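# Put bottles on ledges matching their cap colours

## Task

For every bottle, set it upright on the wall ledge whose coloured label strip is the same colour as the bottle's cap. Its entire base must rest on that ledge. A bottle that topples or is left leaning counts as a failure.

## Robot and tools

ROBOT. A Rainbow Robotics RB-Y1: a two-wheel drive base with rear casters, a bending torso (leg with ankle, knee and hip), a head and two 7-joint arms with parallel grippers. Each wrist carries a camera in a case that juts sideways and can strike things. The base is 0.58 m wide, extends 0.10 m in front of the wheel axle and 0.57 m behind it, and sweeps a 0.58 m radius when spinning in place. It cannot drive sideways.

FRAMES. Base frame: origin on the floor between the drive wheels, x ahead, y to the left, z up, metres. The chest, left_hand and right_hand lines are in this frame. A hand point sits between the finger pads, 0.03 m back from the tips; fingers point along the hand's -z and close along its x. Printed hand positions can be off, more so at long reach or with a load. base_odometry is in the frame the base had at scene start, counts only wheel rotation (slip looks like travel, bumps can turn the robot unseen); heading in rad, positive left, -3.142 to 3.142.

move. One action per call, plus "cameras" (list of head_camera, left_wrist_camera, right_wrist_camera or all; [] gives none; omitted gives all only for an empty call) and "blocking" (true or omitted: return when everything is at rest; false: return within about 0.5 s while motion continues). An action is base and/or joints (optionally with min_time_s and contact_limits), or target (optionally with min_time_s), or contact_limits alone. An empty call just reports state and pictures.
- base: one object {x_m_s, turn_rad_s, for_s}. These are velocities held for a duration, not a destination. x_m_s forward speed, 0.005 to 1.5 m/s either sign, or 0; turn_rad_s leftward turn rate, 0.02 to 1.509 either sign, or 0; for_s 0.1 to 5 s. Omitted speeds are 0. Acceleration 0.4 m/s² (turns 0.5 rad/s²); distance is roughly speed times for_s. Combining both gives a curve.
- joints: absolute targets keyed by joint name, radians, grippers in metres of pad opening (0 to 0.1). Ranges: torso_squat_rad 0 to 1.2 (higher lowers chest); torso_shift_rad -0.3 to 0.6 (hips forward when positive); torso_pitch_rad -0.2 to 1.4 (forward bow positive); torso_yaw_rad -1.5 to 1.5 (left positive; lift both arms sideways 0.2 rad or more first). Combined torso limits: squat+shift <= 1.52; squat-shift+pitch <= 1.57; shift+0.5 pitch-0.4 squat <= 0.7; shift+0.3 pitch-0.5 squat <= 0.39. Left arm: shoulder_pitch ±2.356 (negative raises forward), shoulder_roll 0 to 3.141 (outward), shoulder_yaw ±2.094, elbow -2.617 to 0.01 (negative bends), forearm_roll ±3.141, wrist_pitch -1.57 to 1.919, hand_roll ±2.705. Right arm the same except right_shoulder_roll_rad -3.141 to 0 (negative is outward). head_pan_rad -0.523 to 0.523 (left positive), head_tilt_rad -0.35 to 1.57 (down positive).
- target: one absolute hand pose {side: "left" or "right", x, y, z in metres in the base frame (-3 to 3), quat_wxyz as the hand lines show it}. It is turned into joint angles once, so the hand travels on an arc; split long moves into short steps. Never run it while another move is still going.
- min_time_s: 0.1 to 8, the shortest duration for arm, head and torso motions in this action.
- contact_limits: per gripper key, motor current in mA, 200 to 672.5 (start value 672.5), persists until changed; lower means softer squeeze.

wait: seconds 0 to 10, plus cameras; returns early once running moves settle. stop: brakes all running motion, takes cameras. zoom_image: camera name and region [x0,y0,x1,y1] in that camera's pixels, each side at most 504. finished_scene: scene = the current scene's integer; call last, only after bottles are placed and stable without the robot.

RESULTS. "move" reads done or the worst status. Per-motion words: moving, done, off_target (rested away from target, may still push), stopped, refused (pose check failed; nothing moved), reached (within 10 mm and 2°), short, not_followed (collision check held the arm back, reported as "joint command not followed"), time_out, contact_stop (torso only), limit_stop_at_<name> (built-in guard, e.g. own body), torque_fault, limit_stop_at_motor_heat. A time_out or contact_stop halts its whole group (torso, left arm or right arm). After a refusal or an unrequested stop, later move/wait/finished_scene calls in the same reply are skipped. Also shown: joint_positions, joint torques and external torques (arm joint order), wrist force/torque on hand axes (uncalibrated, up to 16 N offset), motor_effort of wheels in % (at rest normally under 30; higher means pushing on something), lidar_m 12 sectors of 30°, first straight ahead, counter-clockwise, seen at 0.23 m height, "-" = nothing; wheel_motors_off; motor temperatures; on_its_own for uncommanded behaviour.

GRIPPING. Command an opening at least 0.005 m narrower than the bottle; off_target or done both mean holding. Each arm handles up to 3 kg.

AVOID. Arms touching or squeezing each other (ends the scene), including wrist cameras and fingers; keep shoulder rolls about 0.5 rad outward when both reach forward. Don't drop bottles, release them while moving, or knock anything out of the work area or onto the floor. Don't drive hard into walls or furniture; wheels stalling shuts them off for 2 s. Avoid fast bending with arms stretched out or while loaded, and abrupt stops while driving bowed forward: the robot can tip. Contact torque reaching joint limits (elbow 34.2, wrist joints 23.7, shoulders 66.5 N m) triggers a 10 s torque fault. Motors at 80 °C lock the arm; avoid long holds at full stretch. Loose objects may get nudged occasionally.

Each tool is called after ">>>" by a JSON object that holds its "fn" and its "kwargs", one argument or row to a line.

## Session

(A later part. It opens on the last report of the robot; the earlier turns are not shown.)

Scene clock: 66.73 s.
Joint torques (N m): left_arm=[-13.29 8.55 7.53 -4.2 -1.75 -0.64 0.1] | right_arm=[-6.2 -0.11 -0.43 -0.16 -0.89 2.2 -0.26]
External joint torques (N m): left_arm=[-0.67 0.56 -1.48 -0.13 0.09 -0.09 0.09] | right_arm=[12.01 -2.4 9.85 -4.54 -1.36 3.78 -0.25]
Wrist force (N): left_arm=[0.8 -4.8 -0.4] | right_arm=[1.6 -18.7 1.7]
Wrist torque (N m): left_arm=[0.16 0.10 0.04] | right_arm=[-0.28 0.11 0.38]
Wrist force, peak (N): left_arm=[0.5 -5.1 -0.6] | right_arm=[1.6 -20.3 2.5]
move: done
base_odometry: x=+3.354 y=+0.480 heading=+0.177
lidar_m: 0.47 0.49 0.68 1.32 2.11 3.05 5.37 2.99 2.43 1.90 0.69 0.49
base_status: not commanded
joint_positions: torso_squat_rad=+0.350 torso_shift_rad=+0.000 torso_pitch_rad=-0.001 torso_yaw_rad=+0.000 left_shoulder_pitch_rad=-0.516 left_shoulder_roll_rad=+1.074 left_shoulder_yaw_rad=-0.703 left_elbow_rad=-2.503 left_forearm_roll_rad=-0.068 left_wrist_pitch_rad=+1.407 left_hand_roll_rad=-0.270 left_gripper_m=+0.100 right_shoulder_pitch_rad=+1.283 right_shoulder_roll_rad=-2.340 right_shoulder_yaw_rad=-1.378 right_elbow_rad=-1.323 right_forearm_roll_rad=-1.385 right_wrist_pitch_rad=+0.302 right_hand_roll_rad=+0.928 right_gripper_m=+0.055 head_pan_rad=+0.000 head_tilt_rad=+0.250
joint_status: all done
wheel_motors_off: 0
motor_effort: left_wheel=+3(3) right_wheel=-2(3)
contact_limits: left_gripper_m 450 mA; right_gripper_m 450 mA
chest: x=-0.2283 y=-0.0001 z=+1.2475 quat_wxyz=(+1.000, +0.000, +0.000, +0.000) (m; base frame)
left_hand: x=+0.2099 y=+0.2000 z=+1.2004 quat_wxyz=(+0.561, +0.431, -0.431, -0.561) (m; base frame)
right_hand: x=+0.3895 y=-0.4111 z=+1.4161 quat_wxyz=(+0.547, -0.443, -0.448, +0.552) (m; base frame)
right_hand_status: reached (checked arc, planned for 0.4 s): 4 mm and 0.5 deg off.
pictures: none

>>> {"fn": "move", "kwargs": {
  "target": {"side": "right", "x": 0.39, "y": -0.412, "z": 1.4165, "quat_wxyz": [0.5495, -0.4450, -0.4450, 0.5495]},
  "min_time_s": 0.3
}}

>>> {"fn": "move", "kwargs": {
  "joints": {"right_gripper_m": 0.1},
  "cameras": ["right_wrist_camera"]
}}

>>> {"fn": "move", "kwargs": {
  "target": {"side": "right", "x": 0.30, "y": -0.412, "z": 1.424, "quat_wxyz": [0.5495, -0.4450, -0.4450, 0.5495]},
  "min_time_s": 0.6
}}

>>> {"fn": "move", "kwargs": {
  "target": {"side": "right", "x": 0.21, "y": -0.38, "z": 1.40, "quat_wxyz": [0.5495, -0.4450, -0.4450, 0.5495]},
  "min_time_s": 0.7
}}

>>> {"fn": "move", "kwargs": {
  "target": {"side": "left", "x": 0.215, "y": 0.40, "z": 1.225, "quat_wxyz": [0.5495, 0.4450, -0.4450, -0.5495]},
  "min_time_s": 0.8,
  "cameras": ["left_wrist_camera", "right_wrist_camera", "head_camera"]
}}

Scene clock: 68.47 s.
Joint torques (N m): left_arm=[-13.05 8.99 7.67 -4.07 -1.75 -0.62 0.07] | right_arm=[-12.72 1.15 -4.49 3.55 0.23 0.37 -0.19]
External joint torques (N m): left_arm=[-0.43 1 -1.34 0.01 0.09 -0.07 0.06] | right_arm=[5.51 -1.12 5.77 -0.83 -0.25 1.9 -0.18]
Wrist force (N): left_arm=[0.9 -4.8 -0.5] | right_arm=[6.1 -2.7 4.6]
Wrist torque (N m): left_arm=[0.15 0.12 0.02] | right_arm=[-0.25 0.12 -0.13]
Wrist force, peak (N): left_arm=[0.9 -5.2 -0.9] | right_arm=[1.8 -19.6 1.2]
move: done
base_odometry: x=+3.354 y=+0.480 heading=+0.177
lidar_m: 0.47 0.50 0.67 1.32 2.10 3.05 5.35 3.00 2.43 1.89 0.68 0.49
base_status: not commanded
joint_positions: torso_squat_rad=+0.350 torso_shift_rad=+0.000 torso_pitch_rad=-0.001 torso_yaw_rad=+0.000 left_shoulder_pitch_rad=-0.516 left_shoulder_roll_rad=+1.074 left_shoulder_yaw_rad=-0.703 left_elbow_rad=-2.503 left_forearm_roll_rad=-0.068 left_wrist_pitch_rad=+1.407 left_hand_roll_rad=-0.270 left_gripper_m=+0.100 right_shoulder_pitch_rad=+1.279 right_shoulder_roll_rad=-2.342 right_shoulder_yaw_rad=-1.379 right_elbow_rad=-1.321 right_forearm_roll_rad=-1.365 right_wrist_pitch_rad=+0.310 right_hand_roll_rad=+0.908 right_gripper_m=+0.055 head_pan_rad=+0.000 head_tilt_rad=+0.250
joint_status: all done
wheel_motors_off: 0
motor_effort: left_wheel=+3(3) right_wheel=-3(3)
contact_limits: left_gripper_m 450 mA; right_gripper_m 450 mA
chest: x=-0.2283 y=-0.0001 z=+1.2475 quat_wxyz=(+1.000, +0.000, +0.000, +0.000) (m; base frame)
left_hand: x=+0.2099 y=+0.2000 z=+1.2004 quat_wxyz=(+0.561, +0.431, -0.431, -0.561) (m; base frame)
right_hand: x=+0.3899 y=-0.4117 z=+1.4180 quat_wxyz=(+0.549, -0.445, -0.446, +0.549) (m; base frame)
right_hand_status: reached (checked arc, planned for 0.3 s): 2 mm and 0.2 deg off.
pictures: none

Scene clock: 69.47 s.
Joint torques (N m): left_arm=[-12.96 8.99 8.13 -4.27 -1.77 -0.59 0.2] | right_arm=[-16.12 1.49 -7.12 3.85 0.22 -1.08 -0.25]
External joint torques (N m): left_arm=[-0.35 1 -0.88 -0.19 0.07 -0.04 0.19] | right_arm=[2.13 -0.8 3.14 -0.52 -0.27 0.47 -0.25]
Wrist force (N): left_arm=[0.7 -4.9 -0.7] | right_arm=[2.9 4.4 -0.1]
Wrist torque (N m): left_arm=[0.17 0.11 0.04] | right_arm=[-0.19 0.02 -0.13]
Wrist force, peak (N): left_arm=[0.7 -5.3 -0.6] | right_arm=[6.5 -3.7 4.2]
move: done
base_odometry: x=+3.354 y=+0.480 heading=+0.177
lidar_m: 0.47 0.49 0.68 1.33 2.10 3.05 5.36 3.00 2.43 1.89 0.68 0.50
base_status: not commanded
joint_positions: torso_squat_rad=+0.350 torso_shift_rad=+0.000 torso_pitch_rad=+0.000 torso_yaw_rad=+0.000 left_shoulder_pitch_rad=-0.516 left_shoulder_roll_rad=+1.074 left_shoulder_yaw_rad=-0.703 left_elbow_rad=-2.503 left_forearm_roll_rad=-0.068 left_wrist_pitch_rad=+1.407 left_hand_roll_rad=-0.270 left_gripper_m=+0.100 right_shoulder_pitch_rad=+1.280 right_shoulder_roll_rad=-2.342 right_shoulder_yaw_rad=-1.378 right_elbow_rad=-1.321 right_forearm_roll_rad=-1.365 right_wrist_pitch_rad=+0.311 right_hand_roll_rad=+0.908 right_gripper_m=+0.100 head_pan_rad=+0.000 head_tilt_rad=+0.250
joint_status: all done
wheel_motors_off: 0
motor_effort: left_wheel=+3(3) right_wheel=-2(3)
contact_limits: left_gripper_m 450 mA; right_gripper_m 450 mA
chest: x=-0.2281 y=-0.0002 z=+1.2475 quat_wxyz=(+1.000, +0.000, +0.000, +0.000) (m; base frame)
left_hand: x=+0.2100 y=+0.1999 z=+1.2003 quat_wxyz=(+0.561, +0.431, -0.431, -0.561) (m; base frame)
right_hand: x=+0.3902 y=-0.4122 z=+1.4167 quat_wxyz=(+0.549, -0.445, -0.445, +0.550) (m; base frame)
pictures: right_wrist_camera
camera_calibration:
right_wrist_camera: T_world_to_cam=[[-0.00478265, -0.998566, 0.0533169, -0.490109], [-0.66581, -0.0366011, -0.745223, 1.32752], [0.746106, -0.039063, -0.66468, 0.706621], [0, 0, 0, 1]] pos_world=[0.354319, -0.413214, 1.48511]

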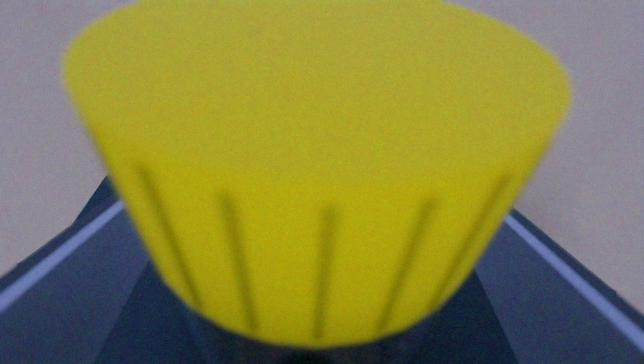

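Scene clock: 70.67 s.
Joint torques (N m): left_arm=[-13.23 8.95 7.55 -4.19 -1.75 -0.68 0.09] | right_arm=[-13.23 -2.66 -10.92 3.56 0.46 -1.28 0.16]
External joint torques (N m): left_arm=[-0.61 0.95 -1.46 -0.11 0.08 -0.13 0.08] | right_arm=[-0.5 -1.28 0.24 -0.36 -0.26 0.05 0.17]
Wrist force (N): left_arm=[0.9 -5.0 -0.7] | right_arm=[3.6 3.9 -0.5]
Wrist torque (N m): left_arm=[0.18 0.11 0.04] | right_arm=[-0.22 0.09 -0.13]
Wrist force, peak (N): left_arm=[0.8 -5.2 -0.8] | right_arm=[4.3 4.8 -1.1]
move: done
base_odometry: x=+3.354 y=+0.480 heading=+0.177
lidar_m: 0.47 0.49 0.67 1.32 2.11 3.05 5.36 3.00 2.43 1.89 0.69 0.49
base_status: not commanded
joint_positions: torso_squat_rad=+0.350 torso_shift_rad=+0.000 torso_pitch_rad=+0.000 torso_yaw_rad=+0.000 left_shoulder_pitch_rad=-0.516 left_shoulder_roll_rad=+1.074 left_shoulder_yaw_rad=-0.703 left_elbow_rad=-2.503 left_forearm_roll_rad=-0.068 left_wrist_pitch_rad=+1.407 left_hand_roll_rad=-0.270 left_gripper_m=+0.100 right_shoulder_pitch_rad=+1.192 right_shoulder_roll_rad=-2.015 right_shoulder_yaw_rad=-1.410 right_elbow_rad=-1.754 right_forearm_roll_rad=-1.175 right_wrist_pitch_rad=+0.452 right_hand_roll_rad=+0.744 right_gripper_m=+0.100 head_pan_rad=+0.000 head_tilt_rad=+0.250
joint_status: all done
wheel_motors_off: 0
motor_effort: left_wheel=+2(3) right_wheel=-3(3)
contact_limits: left_gripper_m 450 mA; right_gripper_m 450 mA
chest: x=-0.2281 y=-0.0002 z=+1.2475 quat_wxyz=(+1.000, +0.000, +0.000, +0.000) (m; base frame)
left_hand: x=+0.2101 y=+0.1998 z=+1.2003 quat_wxyz=(+0.561, +0.431, -0.431, -0.561) (m; base frame)
right_hand: x=+0.3005 y=-0.4124 z=+1.4243 quat_wxyz=(+0.549, -0.442, -0.445, +0.552) (m; base frame)
right_hand_status: reached (checked arc, planned for 0.8 s): 1 mm and 0.4 deg off.
pictures: none

Scene clock: 71.83 s.
Joint torques (N m): left_arm=[-13.04 8.92 7.65 -4.19 -1.73 -0.5 0.13] | right_arm=[-8.55 -4.72 -10.41 3.79 0.95 -1.14 0.24]
External joint torques (N m): left_arm=[-0.42 0.93 -1.36 -0.12 0.1 0.05 0.12] | right_arm=[-1.02 -1.27 -0.19 -0.11 -0.08 -0.18 0.24]
Wrist force (N): left_arm=[0.9 -5.0 -0.6] | right_arm=[3.5 4.0 -0.1]
Wrist torque (N m): left_arm=[0.17 0.12 0.04] | right_arm=[-0.18 0.14 -0.12]
Wrist force, peak (N): left_arm=[1.0 -5.2 -1.0] | right_arm=[4.2 5.3 -0.3]
move: done
base_odometry: x=+3.354 y=+0.480 heading=+0.177
lidar_m: 0.47 0.49 0.68 1.33 2.10 3.06 5.37 3.00 2.43 1.90 0.68 0.49
base_status: not commanded
joint_positions: torso_squat_rad=+0.350 torso_shift_rad=+0.000 torso_pitch_rad=+0.000 torso_yaw_rad=+0.000 left_shoulder_pitch_rad=-0.516 left_shoulder_roll_rad=+1.074 left_shoulder_yaw_rad=-0.703 left_elbow_rad=-2.503 left_forearm_roll_rad=-0.068 left_wrist_pitch_rad=+1.407 left_hand_roll_rad=-0.270 left_gripper_m=+0.100 right_shoulder_pitch_rad=+1.152 right_shoulder_roll_rad=-1.725 right_shoulder_yaw_rad=-1.442 right_elbow_rad=-2.219 right_forearm_roll_rad=-0.960 right_wrist_pitch_rad=+0.613 right_hand_roll_rad=+0.510 right_gripper_m=+0.100 head_pan_rad=+0.000 head_tilt_rad=+0.250
joint_status: all done
wheel_motors_off: 0
motor_effort: left_wheel=+4(4) right_wheel=-2(4)
contact_limits: left_gripper_m 450 mA; right_gripper_m 450 mA
chest: x=-0.2281 y=-0.0002 z=+1.2475 quat_wxyz=(+1.000, +0.000, +0.000, +0.000) (m; base frame)
left_hand: x=+0.2101 y=+0.1998 z=+1.2003 quat_wxyz=(+0.561, +0.431, -0.431, -0.561) (m; base frame)
right_hand: x=+0.2104 y=-0.3802 z=+1.4001 quat_wxyz=(+0.549, -0.444, -0.445, +0.551) (m; base frame)
right_hand_status: reached (checked arc, planned for 0.8 s): 0 mm and 0.2 deg off.
pictures: none

Scene clock: 73.27 s.
Joint torques (N m): left_arm=[-9.79 14.63 9.59 2.21 -0.63 1.71 -0.05] | right_arm=[-8.29 -4.35 -9.87 3.75 0.95 -0.85 0.2]
External joint torques (N m): left_arm=[-0.21 0.31 0.36 0.27 0.15 0.24 -0.06] | right_arm=[-0.76 -0.91 0.36 -0.15 -0.08 0.11 0.21]
Wrist force (N): left_arm=[0.9 -5.0 -0.5] | right_arm=[2.8 4.0 -0.6]
Wrist torque (N m): left_arm=[0.19 0.10 -0.07] | right_arm=[-0.19 0.09 -0.11]
Wrist force, peak (N): left_arm=[2.5 -5.6 0.2] | right_arm=[3.3 4.8 -1.5]
move: done
base_odometry: x=+3.354 y=+0.480 heading=+0.177
lidar_m: 0.47 0.48 0.67 1.32 2.11 3.05 5.37 3.00 2.44 1.90 0.69 0.50
base_status: not commanded
joint_positions: torso_squat_rad=+0.350 torso_shift_rad=+0.000 torso_pitch_rad=+0.000 torso_yaw_rad=+0.000 left_shoulder_pitch_rad=+0.060 left_shoulder_roll_rad=+2.007 left_shoulder_yaw_rad=-0.463 left_elbow_rad=-2.246 left_forearm_roll_rad=-0.547 left_wrist_pitch_rad=+0.666 left_hand_roll_rad=+0.847 left_gripper_m=+0.100 right_shoulder_pitch_rad=+1.152 right_shoulder_roll_rad=-1.725 right_shoulder_yaw_rad=-1.442 right_elbow_rad=-2.219 right_forearm_roll_rad=-0.960 right_wrist_pitch_rad=+0.613 right_hand_roll_rad=+0.510 right_gripper_m=+0.100 head_pan_rad=+0.000 head_tilt_rad=+0.250
joint_status: all done
wheel_motors_off: 0
motor_effort: left_wheel=+4(4) right_wheel=-3(3)
contact_limits: left_gripper_m 450 mA; right_gripper_m 450 mA
chest: x=-0.2280 y=-0.0002 z=+1.2475 quat_wxyz=(+1.000, +0.000, +0.000, +0.000) (m; base frame)
left_hand: x=+0.2149 y=+0.3999 z=+1.2247 quat_wxyz=(+0.551, +0.446, -0.442, -0.550) (m; base frame)
left_hand_status: reached (checked arc, planned for 1.1 s): 0 mm and 0.4 deg off.
right_hand: x=+0.2105 y=-0.3801 z=+1.4001 quat_wxyz=(+0.549, -0.444, -0.445, +0.551) (m; base frame)
pictures: head_camera, left_wrist_camera, right_wrist_camera
camera_calibration:
head_camera: T_world_to_cam=[[-0.0303259, -0.999322, 0.0208855, -0.0320827], [-0.211872, -0.0139936, -0.977197, 1.42934], [0.976827, -0.0340594, -0.211304, 0.450198], [0, 0, 0, 1]] pos_world=[-0.1379, 0.00327413, 1.49255]
left_wrist_camera: T_world_to_cam=[[-0.0315709, -0.999502, 0.0000207726, 0.405328], [-0.642982, 0.0202937, -0.765612, 1.095], [0.76523, -0.0241844, -0.643302, 0.707281], [0, 0, 0, 1]] pos_world=[0.175626, 0.40001, 1.29333]
right_wrist_camera: T_world_to_cam=[[-0.00297652, -0.998575, 0.0532863, -0.458399], [-0.667248, -0.0377062, -0.74388, 1.1946], [0.744829, -0.0377694, -0.666185, 0.833763], [0, 0, 0, 1]] pos_world=[0.174719, -0.381211, 1.46851]

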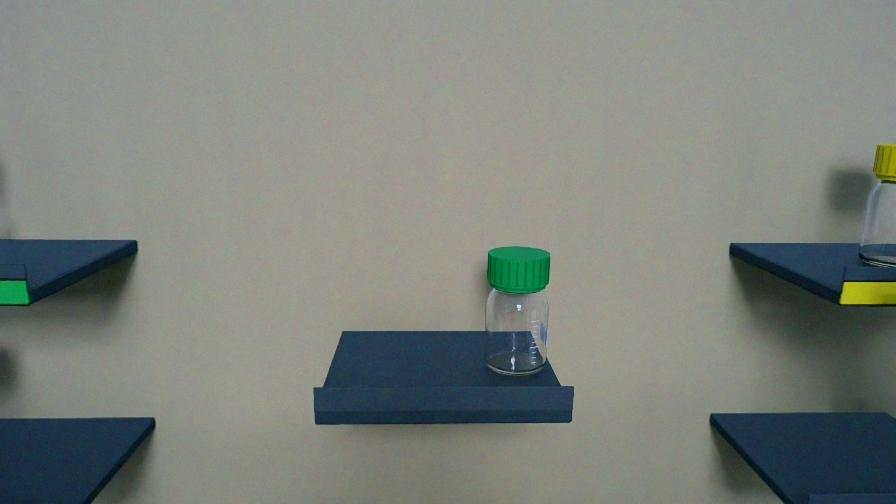

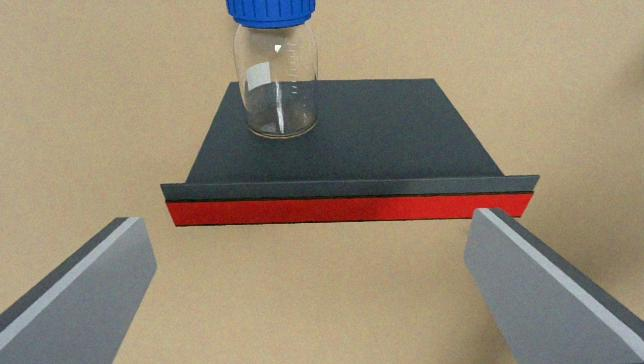

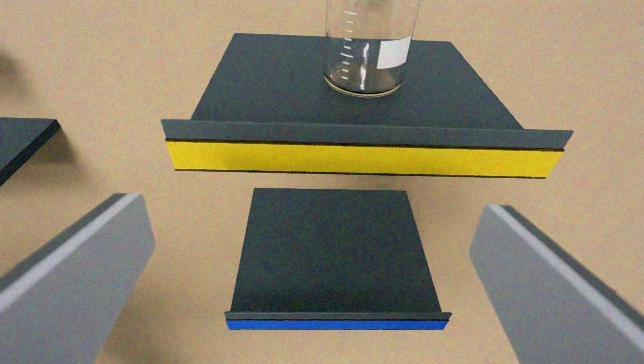

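>>> {"fn": "move", "kwargs": {
  "target": {"side": "left", "x": 0.31, "y": 0.4215, "z": 1.214, "quat_wxyz": [0.5495, 0.4450, -0.4450, -0.5495]},
  "min_time_s": 0.6
}}

>>> {"fn": "move", "kwargs": {
  "target": {"side": "left", "x": 0.398, "y": 0.4225, "z": 1.213, "quat_wxyz": [0.5495, 0.4450, -0.4450, -0.5495]},
  "min_time_s": 0.6,
  "cameras": ["left_wrist_camera"]
}}

Scene clock: 76.43 s.
Joint torques (N m): left_arm=[-13.89 18.04 11.72 0.8 -0.78 0.41 0.6] | right_arm=[-7.77 -4.1 -9.11 3.73 0.9 -0.95 0.1]
External joint torques (N m): left_arm=[-0.02 1.48 -0.56 0.73 -0.14 0.1 0.58] | right_arm=[-0.24 -0.66 1.11 -0.17 -0.13 0.01 0.1]
Wrist force (N): left_arm=[1.2 -5.3 -0.1] | right_arm=[2.8 3.4 -0.7]
Wrist torque (N m): left_arm=[0.22 0.14 0.03] | right_arm=[-0.07 0.04 -0.09]
Wrist force, peak (N): left_arm=[0.4 -6.1 0.0] | right_arm=[3.6 4.8 -0.7]
move: done
base_odometry: x=+3.354 y=+0.480 heading=+0.177
lidar_m: 0.47 0.49 0.67 1.33 2.11 3.05 5.37 3.00 2.44 1.89 0.69 0.50
base_status: not commanded
joint_positions: torso_squat_rad=+0.350 torso_shift_rad=+0.000 torso_pitch_rad=+0.000 torso_yaw_rad=+0.000 left_shoulder_pitch_rad=-0.440 left_shoulder_roll_rad=+1.559 left_shoulder_yaw_rad=-0.665 left_elbow_rad=-1.809 left_forearm_roll_rad=-0.116 left_wrist_pitch_rad=+0.382 left_hand_roll_rad=+0.165 left_gripper_m=+0.100 right_shoulder_pitch_rad=+1.152 right_shoulder_roll_rad=-1.725 right_shoulder_yaw_rad=-1.442 right_elbow_rad=-2.219 right_forearm_roll_rad=-0.960 right_wrist_pitch_rad=+0.613 right_hand_roll_rad=+0.510 right_gripper_m=+0.100 head_pan_rad=+0.000 head_tilt_rad=+0.250
joint_status: all done
wheel_motors_off: 0
motor_effort: left_wheel=+3(3) right_wheel=-3(4)
contact_limits: left_gripper_m 450 mA; right_gripper_m 450 mA
chest: x=-0.2280 y=-0.0002 z=+1.2475 quat_wxyz=(+1.000, +0.000, +0.000, +0.000) (m; base frame)
left_hand: x=+0.3097 y=+0.4218 z=+1.2141 quat_wxyz=(+0.548, +0.446, -0.447, -0.549) (m; base frame)
left_hand_status: reached (checked arc, planned for 0.8 s): 0 mm and 0.3 deg off.
right_hand: x=+0.2105 y=-0.3801 z=+1.4001 quat_wxyz=(+0.549, -0.444, -0.445, +0.551) (m; base frame)
pictures: none

Scene clock: 78.07 s.
Joint torques (N m): left_arm=[-19.45 16.61 10.73 0.67 -0.63 -0.25 0.63] | right_arm=[-7.37 -3.58 -9.03 3.74 1.02 -0.94 0.11]
External joint torques (N m): left_arm=[-0.37 1.47 -1.07 0.99 -0.28 0.2 0.62] | right_arm=[0.16 -0.13 1.19 -0.17 -0.02 0.02 0.12]
Wrist force (N): left_arm=[2.1 -3.7 -0.3] | right_arm=[3.1 4.0 -0.7]
Wrist torque (N m): left_arm=[0.02 0.27 0.01] | right_arm=[-0.19 0.07 -0.15]
Wrist force, peak (N): left_arm=[30.1 -18.4 196.5] | right_arm=[4.2 4.5 -4.7]
move: done
base_odometry: x=+3.354 y=+0.480 heading=+0.176
lidar_m: 0.48 0.49 0.70 1.33 2.10 3.05 5.36 2.99 2.42 1.80 0.68 0.49
base_status: not commanded
joint_positions: torso_squat_rad=+0.350 torso_shift_rad=+0.000 torso_pitch_rad=+0.000 torso_yaw_rad=+0.000 left_shoulder_pitch_rad=-0.846 left_shoulder_roll_rad=+1.300 left_shoulder_yaw_rad=-0.918 left_elbow_rad=-1.354 left_forearm_roll_rad=+0.207 left_wrist_pitch_rad=+0.247 left_hand_roll_rad=-0.216 left_gripper_m=+0.100 right_shoulder_pitch_rad=+1.152 right_shoulder_roll_rad=-1.725 right_shoulder_yaw_rad=-1.442 right_elbow_rad=-2.219 right_forearm_roll_rad=-0.960 right_wrist_pitch_rad=+0.613 right_hand_roll_rad=+0.510 right_gripper_m=+0.100 head_pan_rad=+0.000 head_tilt_rad=+0.250
joint_status: all done
wheel_motors_off: 0
motor_effort: left_wheel=-1(42) right_wheel=+0(46)
contact_limits: left_gripper_m 450 mA; right_gripper_m 450 mA
chest: x=-0.2280 y=-0.0002 z=+1.2475 quat_wxyz=(+1.000, +0.000, +0.000, +0.000) (m; base frame)
left_hand: x=+0.3980 y=+0.4224 z=+1.2134 quat_wxyz=(+0.549, +0.445, -0.445, -0.549) (m; base frame)
left_hand_status: reached (checked arc, planned for 0.8 s): 0 mm and 0.1 deg off.
right_hand: x=+0.2105 y=-0.3800 z=+1.4003 quat_wxyz=(+0.549, -0.444, -0.445, +0.551) (m; base frame)
pictures: left_wrist_camera
camera_calibration:
left_wrist_camera: T_world_to_cam=[[-0.0360915, -0.999345, 0.00255556, 0.432377], [-0.639095, 0.0211149, -0.768838, 1.20568], [0.76828, -0.0293817, -0.639439, 0.556828], [0, 0, 0, 1]] pos_world=[0.358353, 0.422997, 1.28193]

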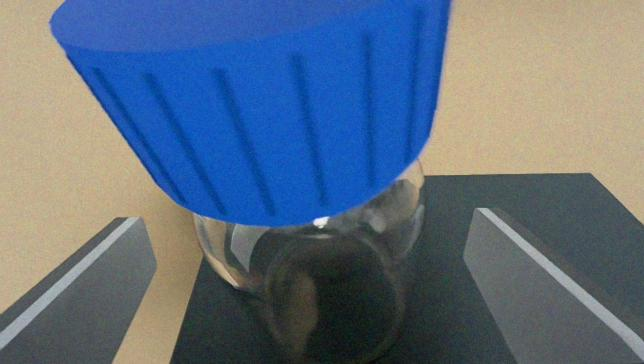

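>>> {"fn": "move", "kwargs": {
  "joints": {"head_pan_rad": 0.4, "head_tilt_rad": 0.35},
  "cameras": ["head_camera", "left_wrist_camera"]
}}

>>> {"fn": "zoom_image", "kwargs": {
  "camera": "head_camera",
  "region": [100, 100, 550, 504]
}}

Scene clock: 79.60 s.
Joint torques (N m): left_arm=[-19.12 16.26 10.91 0.5 -0.72 -0.32 0.63] | right_arm=[-7.56 -3.62 -9.07 3.51 1.02 -0.81 0.05]
External joint torques (N m): left_arm=[-0.03 1.12 -0.88 0.82 -0.36 0.13 0.62] | right_arm=[-0.03 -0.18 1.15 -0.39 -0.01 0.15 0.06]
Wrist force (N): left_arm=[2.6 -4.0 -0.2] | right_arm=[3.1 4.3 -0.8]
Wrist torque (N m): left_arm=[0.09 0.33 0.02] | right_arm=[-0.23 0.13 -0.15]
Wrist force, peak (N): left_arm=[2.5 -4.2 -0.3] | right_arm=[3.2 5.1 -1.6]
move: done
base_odometry: x=+3.354 y=+0.480 heading=+0.176
lidar_m: 0.48 0.50 0.69 1.32 2.10 3.05 5.36 3.00 2.42 1.80 0.68 0.49
base_status: not commanded
joint_positions: torso_squat_rad=+0.350 torso_shift_rad=+0.000 torso_pitch_rad=+0.000 torso_yaw_rad=+0.000 left_shoulder_pitch_rad=-0.846 left_shoulder_roll_rad=+1.300 left_shoulder_yaw_rad=-0.918 left_elbow_rad=-1.354 left_forearm_roll_rad=+0.207 left_wrist_pitch_rad=+0.247 left_hand_roll_rad=-0.216 left_gripper_m=+0.100 right_shoulder_pitch_rad=+1.152 right_shoulder_roll_rad=-1.725 right_shoulder_yaw_rad=-1.442 right_elbow_rad=-2.219 right_forearm_roll_rad=-0.960 right_wrist_pitch_rad=+0.613 right_hand_roll_rad=+0.510 right_gripper_m=+0.100 head_pan_rad=+0.400 head_tilt_rad=+0.350
joint_status: all done
wheel_motors_off: 0
motor_effort: left_wheel=-1(1) right_wheel=+0(2)
contact_limits: left_gripper_m 450 mA; right_gripper_m 450 mA
chest: x=-0.2280 y=-0.0002 z=+1.2475 quat_wxyz=(+1.000, +0.000, +0.000, +0.000) (m; base frame)
left_hand: x=+0.3980 y=+0.4224 z=+1.2134 quat_wxyz=(+0.549, +0.445, -0.445, -0.549) (m; base frame)
right_hand: x=+0.2105 y=-0.3800 z=+1.4003 quat_wxyz=(+0.549, -0.444, -0.445, +0.551) (m; base frame)
pictures: head_camera, left_wrist_camera
camera_calibration:
head_camera: T_world_to_cam=[[0.363398, -0.931329, 0.0238296, 0.0448026], [-0.278192, -0.132889, -0.951288, 1.37817], [0.889129, 0.339067, -0.30738, 0.571364], [0, 0, 0, 1]] pos_world=[-0.140902, 0.0311386, 1.48559]
left_wrist_camera: T_world_to_cam=[[-0.0360915, -0.999345, 0.00255556, 0.432377], [-0.639095, 0.0211149, -0.768838, 1.20568], [0.76828, -0.0293817, -0.639439, 0.556828], [0, 0, 0, 1]] pos_world=[0.358353, 0.422997, 1.28193]

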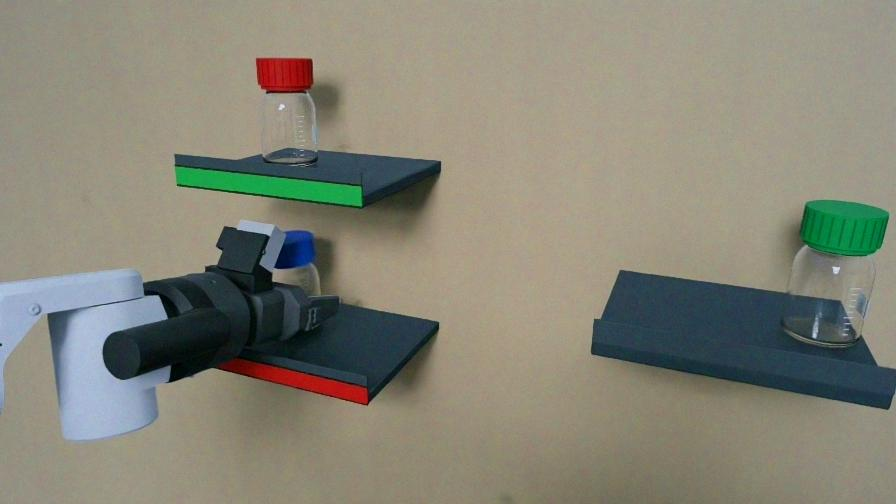

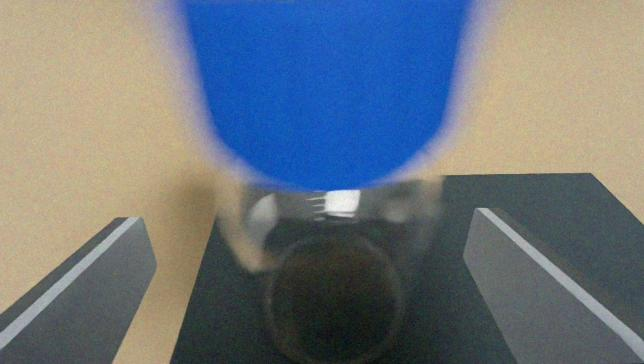

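Scaled by 1.120 from the camera's 896x504 image, which has a finer 1280x720 frame.

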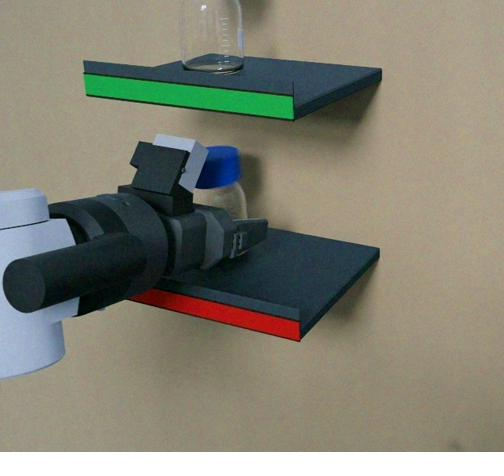

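>>> {"fn": "move", "kwargs": {
  "cameras": ["head_camera", "left_wrist_camera"]
}}

>>> {"fn": "zoom_image", "kwargs": {
  "camera": "head_camera",
  "region": [170, 190, 450, 420]
}}

Scene clock: 80.00 s.
Joint torques (N m): left_arm=[-19.15 16.57 10.81 0.47 -0.64 -0.22 0.61] | right_arm=[-7.05 -4.42 -8.78 3.72 1.05 -0.89 0.07]
External joint torques (N m): left_arm=[-0.06 1.43 -0.98 0.79 -0.29 0.23 0.59] | right_arm=[0.48 -0.97 1.44 -0.18 0.02 0.07 0.08]
Motor temperatures (°C): left_arm=[34 39 32 38 34 42 39] | right_arm=[34 35 34 34 35 34 43]
Wrist force (N): left_arm=[2.6 -3.7 0.0] | right_arm=[2.9 4.3 -0.3]
Wrist torque (N m): left_arm=[0.04 0.32 0.02] | right_arm=[-0.15 0.09 -0.08]
Wrist force, peak (N): left_arm=[2.4 -4.0 0.0] | right_arm=[2.8 4.6 -1.3]
base_odometry: x=+3.354 y=+0.480 heading=+0.176
lidar_m: 0.48 0.50 0.70 1.33 2.10 3.05 5.36 3.00 2.42 1.81 0.67 0.49
base_status: not commanded
joint_positions: torso_squat_rad=+0.350 torso_shift_rad=+0.000 torso_pitch_rad=+0.000 torso_yaw_rad=+0.000 left_shoulder_pitch_rad=-0.846 left_shoulder_roll_rad=+1.300 left_shoulder_yaw_rad=-0.918 left_elbow_rad=-1.354 left_forearm_roll_rad=+0.207 left_wrist_pitch_rad=+0.247 left_hand_roll_rad=-0.216 left_gripper_m=+0.100 right_shoulder_pitch_rad=+1.152 right_shoulder_roll_rad=-1.725 right_shoulder_yaw_rad=-1.442 right_elbow_rad=-2.219 right_forearm_roll_rad=-0.960 right_wrist_pitch_rad=+0.613 right_hand_roll_rad=+0.510 right_gripper_m=+0.100 head_pan_rad=+0.400 head_tilt_rad=+0.350
joint_status: all done
wheel_motors_off: 0
motor_effort: left_wheel=-1(1) right_wheel=+0(2)
contact_limits: left_gripper_m 450 mA; right_gripper_m 450 mA
chest: x=-0.2280 y=-0.0002 z=+1.2475 quat_wxyz=(+1.000, +0.000, +0.000, +0.000) (m; base frame)
left_hand: x=+0.3980 y=+0.4224 z=+1.2134 quat_wxyz=(+0.549, +0.445, -0.445, -0.549) (m; base frame)
right_hand: x=+0.2105 y=-0.3800 z=+1.4003 quat_wxyz=(+0.549, -0.444, -0.445, +0.551) (m; base frame)
pictures: head_camera, left_wrist_camera
camera_calibration:
head_camera: T_world_to_cam=[[0.363398, -0.931329, 0.0238296, 0.0448026], [-0.278192, -0.132889, -0.951288, 1.37817], [0.889129, 0.339067, -0.30738, 0.571364], [0, 0, 0, 1]] pos_world=[-0.140902, 0.0311386, 1.48559]
left_wrist_camera: T_world_to_cam=[[-0.0360915, -0.999345, 0.00255556, 0.432377], [-0.639095, 0.0211149, -0.768838, 1.20568], [0.76828, -0.0293817, -0.639439, 0.556828], [0, 0, 0, 1]] pos_world=[0.358353, 0.422997, 1.28193]

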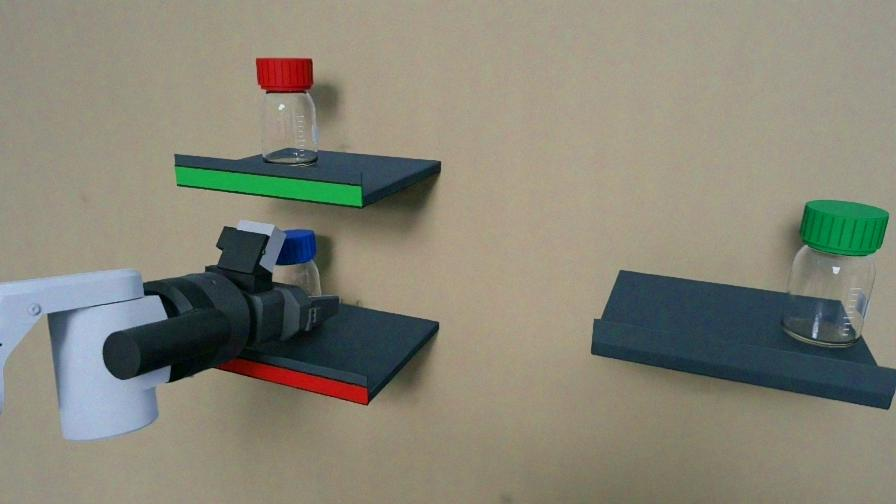

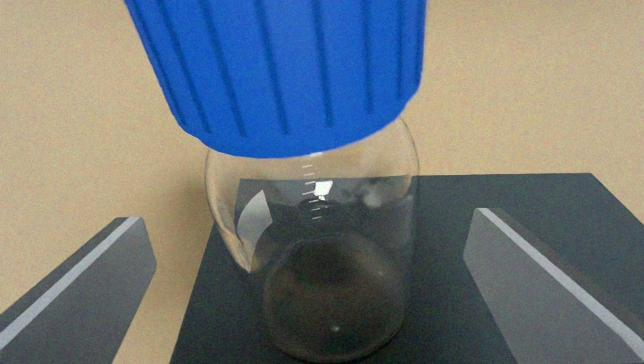

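Scaled by 1.800 from the camera's 896x504 image, which has a finer 1280x720 frame.

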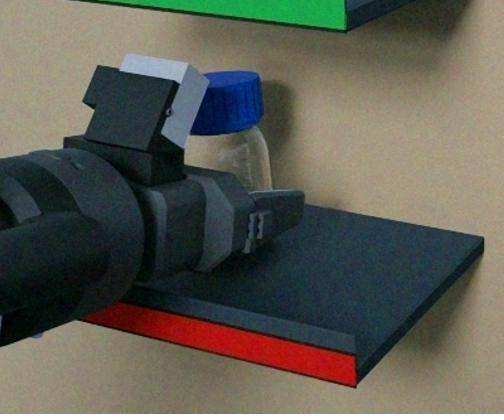

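>>> {"fn": "move", "kwargs": {
  "target": {"side": "left", "x": 0.409, "y": 0.4215, "z": 1.212, "quat_wxyz": [0.5495, 0.4450, -0.4450, -0.5495]},
  "min_time_s": 0.5
}}

>>> {"fn": "move", "kwargs": {
  "target": {"side": "left", "x": 0.419, "y": 0.4210, "z": 1.211, "quat_wxyz": [0.5495, 0.4450, -0.4450, -0.5495]},
  "min_time_s": 0.5,
  "cameras": ["left_wrist_camera", "head_camera"]
}}

Scene clock: 82.13 s.
Joint torques (N m): left_arm=[-21.15 15.18 9.91 0.42 -0.4 -0.55 0.1] | right_arm=[-7.3 -3.81 -8.99 3.76 0.89 -0.79 0.03]
External joint torques (N m): left_arm=[-1.39 0.32 -1.62 0.7 -0.09 -0.05 0.08] | right_arm=[0.23 -0.37 1.23 -0.15 -0.15 0.17 0.03]
Wrist force (N): left_arm=[2.2 -3.7 -0.2] | right_arm=[3.1 4.6 -0.5]
Wrist torque (N m): left_arm=[0.04 0.26 0.02] | right_arm=[-0.26 0.07 -0.14]
Wrist force, peak (N): left_arm=[2.4 -4.3 -0.4] | right_arm=[3.5 5.0 0.0]
move: done
base_odometry: x=+3.354 y=+0.480 heading=+0.176
lidar_m: 0.48 0.50 0.70 1.32 2.11 3.05 5.36 3.00 2.42 1.81 0.68 0.50
base_status: not commanded
joint_positions: torso_squat_rad=+0.350 torso_shift_rad=+0.000 torso_pitch_rad=+0.000 torso_yaw_rad=+0.000 left_shoulder_pitch_rad=-0.893 left_shoulder_roll_rad=+1.265 left_shoulder_yaw_rad=-0.955 left_elbow_rad=-1.285 left_forearm_roll_rad=+0.236 left_wrist_pitch_rad=+0.225 left_hand_roll_rad=-0.244 left_gripper_m=+0.100 right_shoulder_pitch_rad=+1.152 right_shoulder_roll_rad=-1.725 right_shoulder_yaw_rad=-1.442 right_elbow_rad=-2.219 right_forearm_roll_rad=-0.960 right_wrist_pitch_rad=+0.613 right_hand_roll_rad=+0.510 right_gripper_m=+0.100 head_pan_rad=+0.400 head_tilt_rad=+0.350
joint_status: all done
wheel_motors_off: 0
motor_effort: left_wheel=-1(1) right_wheel=-1(2)
contact_limits: left_gripper_m 450 mA; right_gripper_m 450 mA
chest: x=-0.2280 y=-0.0002 z=+1.2475 quat_wxyz=(+1.000, +0.000, +0.000, +0.000) (m; base frame)
left_hand: x=+0.4090 y=+0.4216 z=+1.2125 quat_wxyz=(+0.549, +0.445, -0.445, -0.549) (m; base frame)
left_hand_status: reached (checked arc, planned for 0.5 s): 0 mm and 0.1 deg off.
right_hand: x=+0.2105 y=-0.3800 z=+1.4003 quat_wxyz=(+0.549, -0.444, -0.445, +0.551) (m; base frame)
pictures: none

Scene clock: 83.03 s.
Joint torques (N m): left_arm=[-22.06 15.03 9.48 0.63 -0.06 -0.69 0.18] | right_arm=[-7.74 -4.22 -9.05 3.51 1.02 -0.74 0.23]
External joint torques (N m): left_arm=[-1.67 0.43 -1.73 0.83 0.2 -0.14 0.17] | right_arm=[-0.21 -0.78 1.17 -0.39 -0.01 0.22 0.24]
Wrist force (N): left_arm=[2.1 -4.0 -0.2] | right_arm=[2.8 3.7 -1.0]
Wrist torque (N m): left_arm=[0.07 0.25 0.02] | right_arm=[-0.14 0.04 -0.15]
Wrist force, peak (N): left_arm=[3.0 -4.1 -0.2] | right_arm=[3.2 4.8 -1.4]
move: done
base_odometry: x=+3.354 y=+0.480 heading=+0.176
lidar_m: 0.47 0.51 0.70 1.33 2.11 3.05 5.36 3.00 2.42 1.80 0.68 0.50
base_status: not commanded
joint_positions: torso_squat_rad=+0.350 torso_shift_rad=+0.000 torso_pitch_rad=+0.000 torso_yaw_rad=+0.000 left_shoulder_pitch_rad=-0.935 left_shoulder_roll_rad=+1.231 left_shoulder_yaw_rad=-0.991 left_elbow_rad=-1.218 left_forearm_roll_rad=+0.262 left_wrist_pitch_rad=+0.200 left_hand_roll_rad=-0.267 left_gripper_m=+0.100 right_shoulder_pitch_rad=+1.152 right_shoulder_roll_rad=-1.725 right_shoulder_yaw_rad=-1.442 right_elbow_rad=-2.219 right_forearm_roll_rad=-0.960 right_wrist_pitch_rad=+0.613 right_hand_roll_rad=+0.510 right_gripper_m=+0.100 head_pan_rad=+0.400 head_tilt_rad=+0.350
joint_status: all done
wheel_motors_off: 0
motor_effort: left_wheel=-1(1) right_wheel=-1(1)
contact_limits: left_gripper_m 450 mA; right_gripper_m 450 mA
chest: x=-0.2280 y=-0.0002 z=+1.2475 quat_wxyz=(+1.000, +0.000, +0.000, +0.000) (m; base frame)
left_hand: x=+0.4190 y=+0.4211 z=+1.2115 quat_wxyz=(+0.549, +0.445, -0.445, -0.549) (m; base frame)
left_hand_status: reached (checked arc, planned for 0.5 s): 0 mm and 0.1 deg off.
right_hand: x=+0.2105 y=-0.3800 z=+1.4003 quat_wxyz=(+0.549, -0.444, -0.445, +0.551) (m; base frame)
pictures: head_camera, left_wrist_camera
camera_calibration:
head_camera: T_world_to_cam=[[0.363398, -0.931329, 0.0238296, 0.0448026], [-0.278192, -0.132889, -0.951288, 1.37817], [0.889129, 0.339067, -0.30738, 0.571364], [0, 0, 0, 1]] pos_world=[-0.140902, 0.0311386, 1.48559]
left_wrist_camera: T_world_to_cam=[[-0.0359514, -0.99935, 0.0025845, 0.431653], [-0.639426, 0.0210156, -0.768566, 1.21742], [0.768012, -0.0292836, -0.639766, 0.539854], [0, 0, 0, 1]] pos_world=[0.379351, 0.421597, 1.27993]

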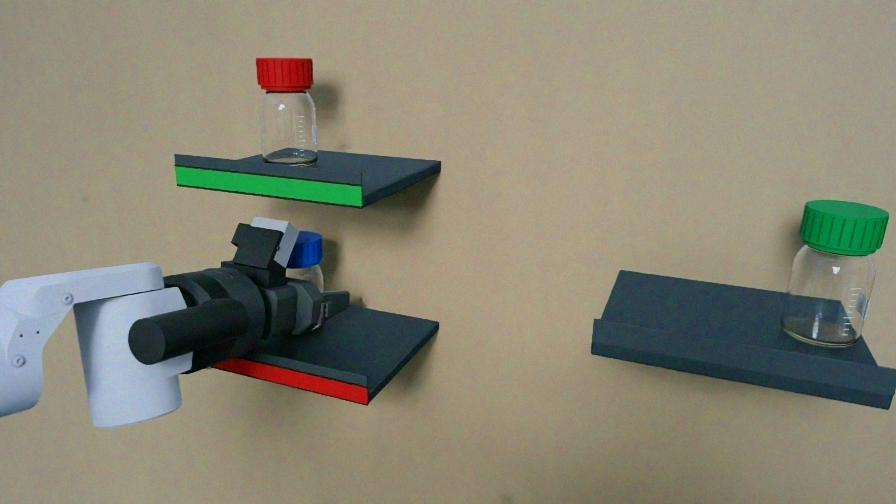

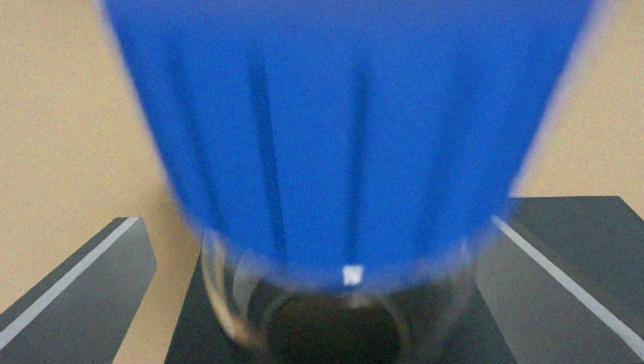

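>>> {"fn": "wait", "kwargs": {
  "seconds": 0.4,
  "cameras": ["left_wrist_camera"]
}}

Scene clock: 83.87 s.
Joint torques (N m): left_arm=[-21.96 15.05 9.6 0.76 -0.35 -0.71 -0.04] | right_arm=[-7.12 -4 -8.49 3.56 0.99 -0.89 0.12]
External joint torques (N m): left_arm=[-1.58 0.45 -1.62 0.95 -0.1 -0.16 -0.05] | right_arm=[0.41 -0.56 1.73 -0.35 -0.04 0.07 0.12]
Wrist force (N): left_arm=[2.6 -4.0 -0.1] | right_arm=[2.9 3.8 -1.0]
Wrist torque (N m): left_arm=[0.08 0.31 0.02] | right_arm=[-0.17 0.05 -0.13]
Wrist force, peak (N): left_arm=[2.6 -4.0 -0.1] | right_arm=[3.5 4.6 -0.6]
base_odometry: x=+3.354 y=+0.480 heading=+0.176
lidar_m: 0.48 0.50 0.69 1.32 2.10 3.05 5.36 2.99 2.42 1.80 0.68 0.49
base_status: not commanded
joint_positions: torso_squat_rad=+0.350 torso_shift_rad=+0.000 torso_pitch_rad=+0.000 torso_yaw_rad=+0.000 left_shoulder_pitch_rad=-0.935 left_shoulder_roll_rad=+1.231 left_shoulder_yaw_rad=-0.991 left_elbow_rad=-1.218 left_forearm_roll_rad=+0.262 left_wrist_pitch_rad=+0.200 left_hand_roll_rad=-0.267 left_gripper_m=+0.100 right_shoulder_pitch_rad=+1.152 right_shoulder_roll_rad=-1.725 right_shoulder_yaw_rad=-1.442 right_elbow_rad=-2.219 right_forearm_roll_rad=-0.960 right_wrist_pitch_rad=+0.613 right_hand_roll_rad=+0.510 right_gripper_m=+0.100 head_pan_rad=+0.400 head_tilt_rad=+0.350
joint_status: all done
wheel_motors_off: 0
motor_effort: left_wheel=-1(1) right_wheel=-1(1)
contact_limits: left_gripper_m 450 mA; right_gripper_m 450 mA
chest: x=-0.2280 y=-0.0002 z=+1.2475 quat_wxyz=(+1.000, +0.000, +0.000, +0.000) (m; base frame)
left_hand: x=+0.4190 y=+0.4211 z=+1.2115 quat_wxyz=(+0.549, +0.445, -0.445, -0.549) (m; base frame)
left_hand_status: reached (checked arc, planned for 0.5 s): 0 mm and 0.1 deg off.
right_hand: x=+0.2105 y=-0.3800 z=+1.4003 quat_wxyz=(+0.549, -0.444, -0.445, +0.551) (m; base frame)
wait: 0.40 s; at rest from the start
pictures: left_wrist_camera
camera_calibration:
left_wrist_camera: T_world_to_cam=[[-0.0359514, -0.99935, 0.0025845, 0.431653], [-0.639426, 0.0210156, -0.768566, 1.21742], [0.768012, -0.0292836, -0.639766, 0.539854], [0, 0, 0, 1]] pos_world=[0.379351, 0.421597, 1.27993]

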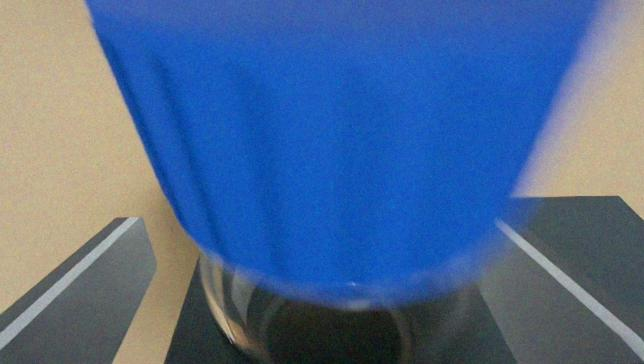

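>>> {"fn": "move", "kwargs": {
  "joints": {"left_gripper_m": 0.042},
  "cameras": ["left_wrist_camera", "head_camera"]
}}

>>> {"fn": "zoom_image", "kwargs": {
  "camera": "head_camera",
  "region": [170, 190, 450, 420]
}}

Scene clock: 85.33 s.
Joint torques (N m): left_arm=[-21.89 15.12 9.63 0.59 -0.34 -0.73 0.06] | right_arm=[-7.36 -3.43 -8.75 3.78 0.86 -0.84 0.26]
External joint torques (N m): left_arm=[-1.5 0.52 -1.59 0.79 -0.08 -0.18 0.05] | right_arm=[0.17 0.02 1.47 -0.12 -0.17 0.12 0.27]
Wrist force (N): left_arm=[2.5 -4.7 -0.2] | right_arm=[3.4 4.4 -1.1]
Wrist torque (N m): left_arm=[0.07 0.31 0.00] | right_arm=[-0.23 0.10 -0.12]
Wrist force, peak (N): left_arm=[2.3 -4.9 -0.2] | right_arm=[3.4 5.1 -0.7]
move: off_target
base_odometry: x=+3.354 y=+0.480 heading=+0.176
lidar_m: 0.47 0.50 0.70 1.32 2.10 3.04 5.36 3.00 2.42 1.79 0.67 0.50
base_status: not commanded
joint_positions: torso_squat_rad=+0.350 torso_shift_rad=+0.000 torso_pitch_rad=+0.000 torso_yaw_rad=+0.000 left_shoulder_pitch_rad=-0.935 left_shoulder_roll_rad=+1.231 left_shoulder_yaw_rad=-0.991 left_elbow_rad=-1.218 left_forearm_roll_rad=+0.262 left_wrist_pitch_rad=+0.200 left_hand_roll_rad=-0.267 left_gripper_m=+0.055 right_shoulder_pitch_rad=+1.152 right_shoulder_roll_rad=-1.725 right_shoulder_yaw_rad=-1.442 right_elbow_rad=-2.219 right_forearm_roll_rad=-0.960 right_wrist_pitch_rad=+0.613 right_hand_roll_rad=+0.510 right_gripper_m=+0.100 head_pan_rad=+0.400 head_tilt_rad=+0.350
joint_status: left_gripper_m off_target (ended at +0.055, target +0.042)
wheel_motors_off: 0
motor_effort: left_wheel=-1(1) right_wheel=-1(2)
contact_limits: left_gripper_m 450 mA; right_gripper_m 450 mA
chest: x=-0.2280 y=-0.0002 z=+1.2475 quat_wxyz=(+1.000, +0.000, +0.000, +0.000) (m; base frame)
left_hand: x=+0.4190 y=+0.4211 z=+1.2114 quat_wxyz=(+0.549, +0.445, -0.445, -0.549) (m; base frame)
right_hand: x=+0.2105 y=-0.3800 z=+1.4003 quat_wxyz=(+0.549, -0.444, -0.445, +0.551) (m; base frame)
pictures: head_camera, left_wrist_camera
camera_calibration:
head_camera: T_world_to_cam=[[0.363398, -0.931329, 0.0238296, 0.0448026], [-0.278192, -0.132889, -0.951288, 1.37817], [0.889129, 0.339067, -0.30738, 0.571364], [0, 0, 0, 1]] pos_world=[-0.140902, 0.0311386, 1.48559]
left_wrist_camera: T_world_to_cam=[[-0.0359512, -0.99935, 0.00258396, 0.431654], [-0.639485, 0.0210181, -0.768516, 1.21737], [0.767963, -0.0292815, -0.639825, 0.539948], [0, 0, 0, 1]] pos_world=[0.37935, 0.421597, 1.27993]

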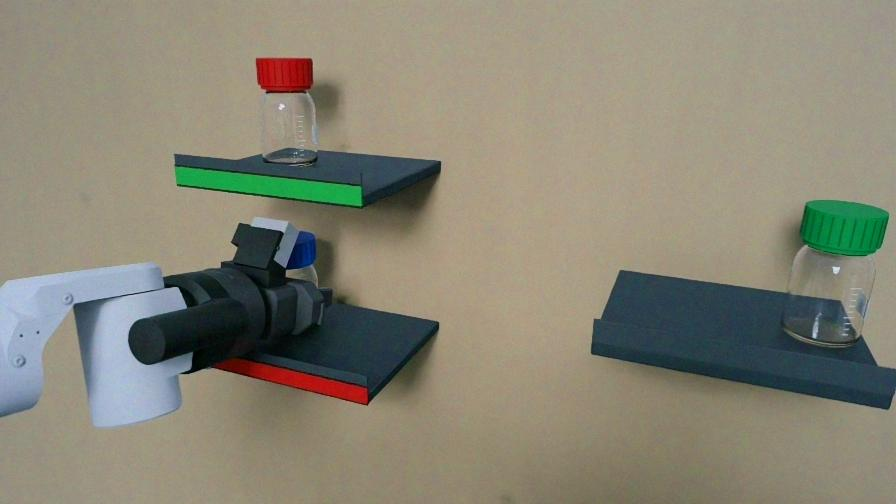

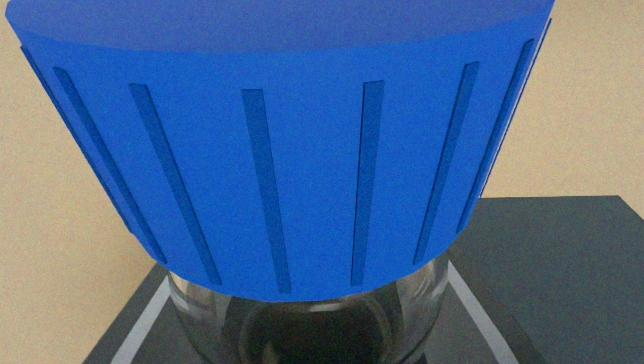

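Scaled by 1.800 from the camera's 896x504 image, which has a finer 1280x720 frame.

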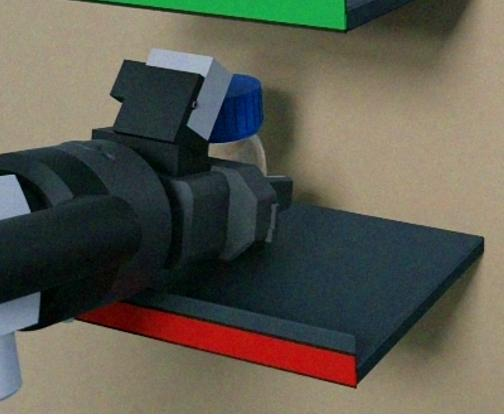

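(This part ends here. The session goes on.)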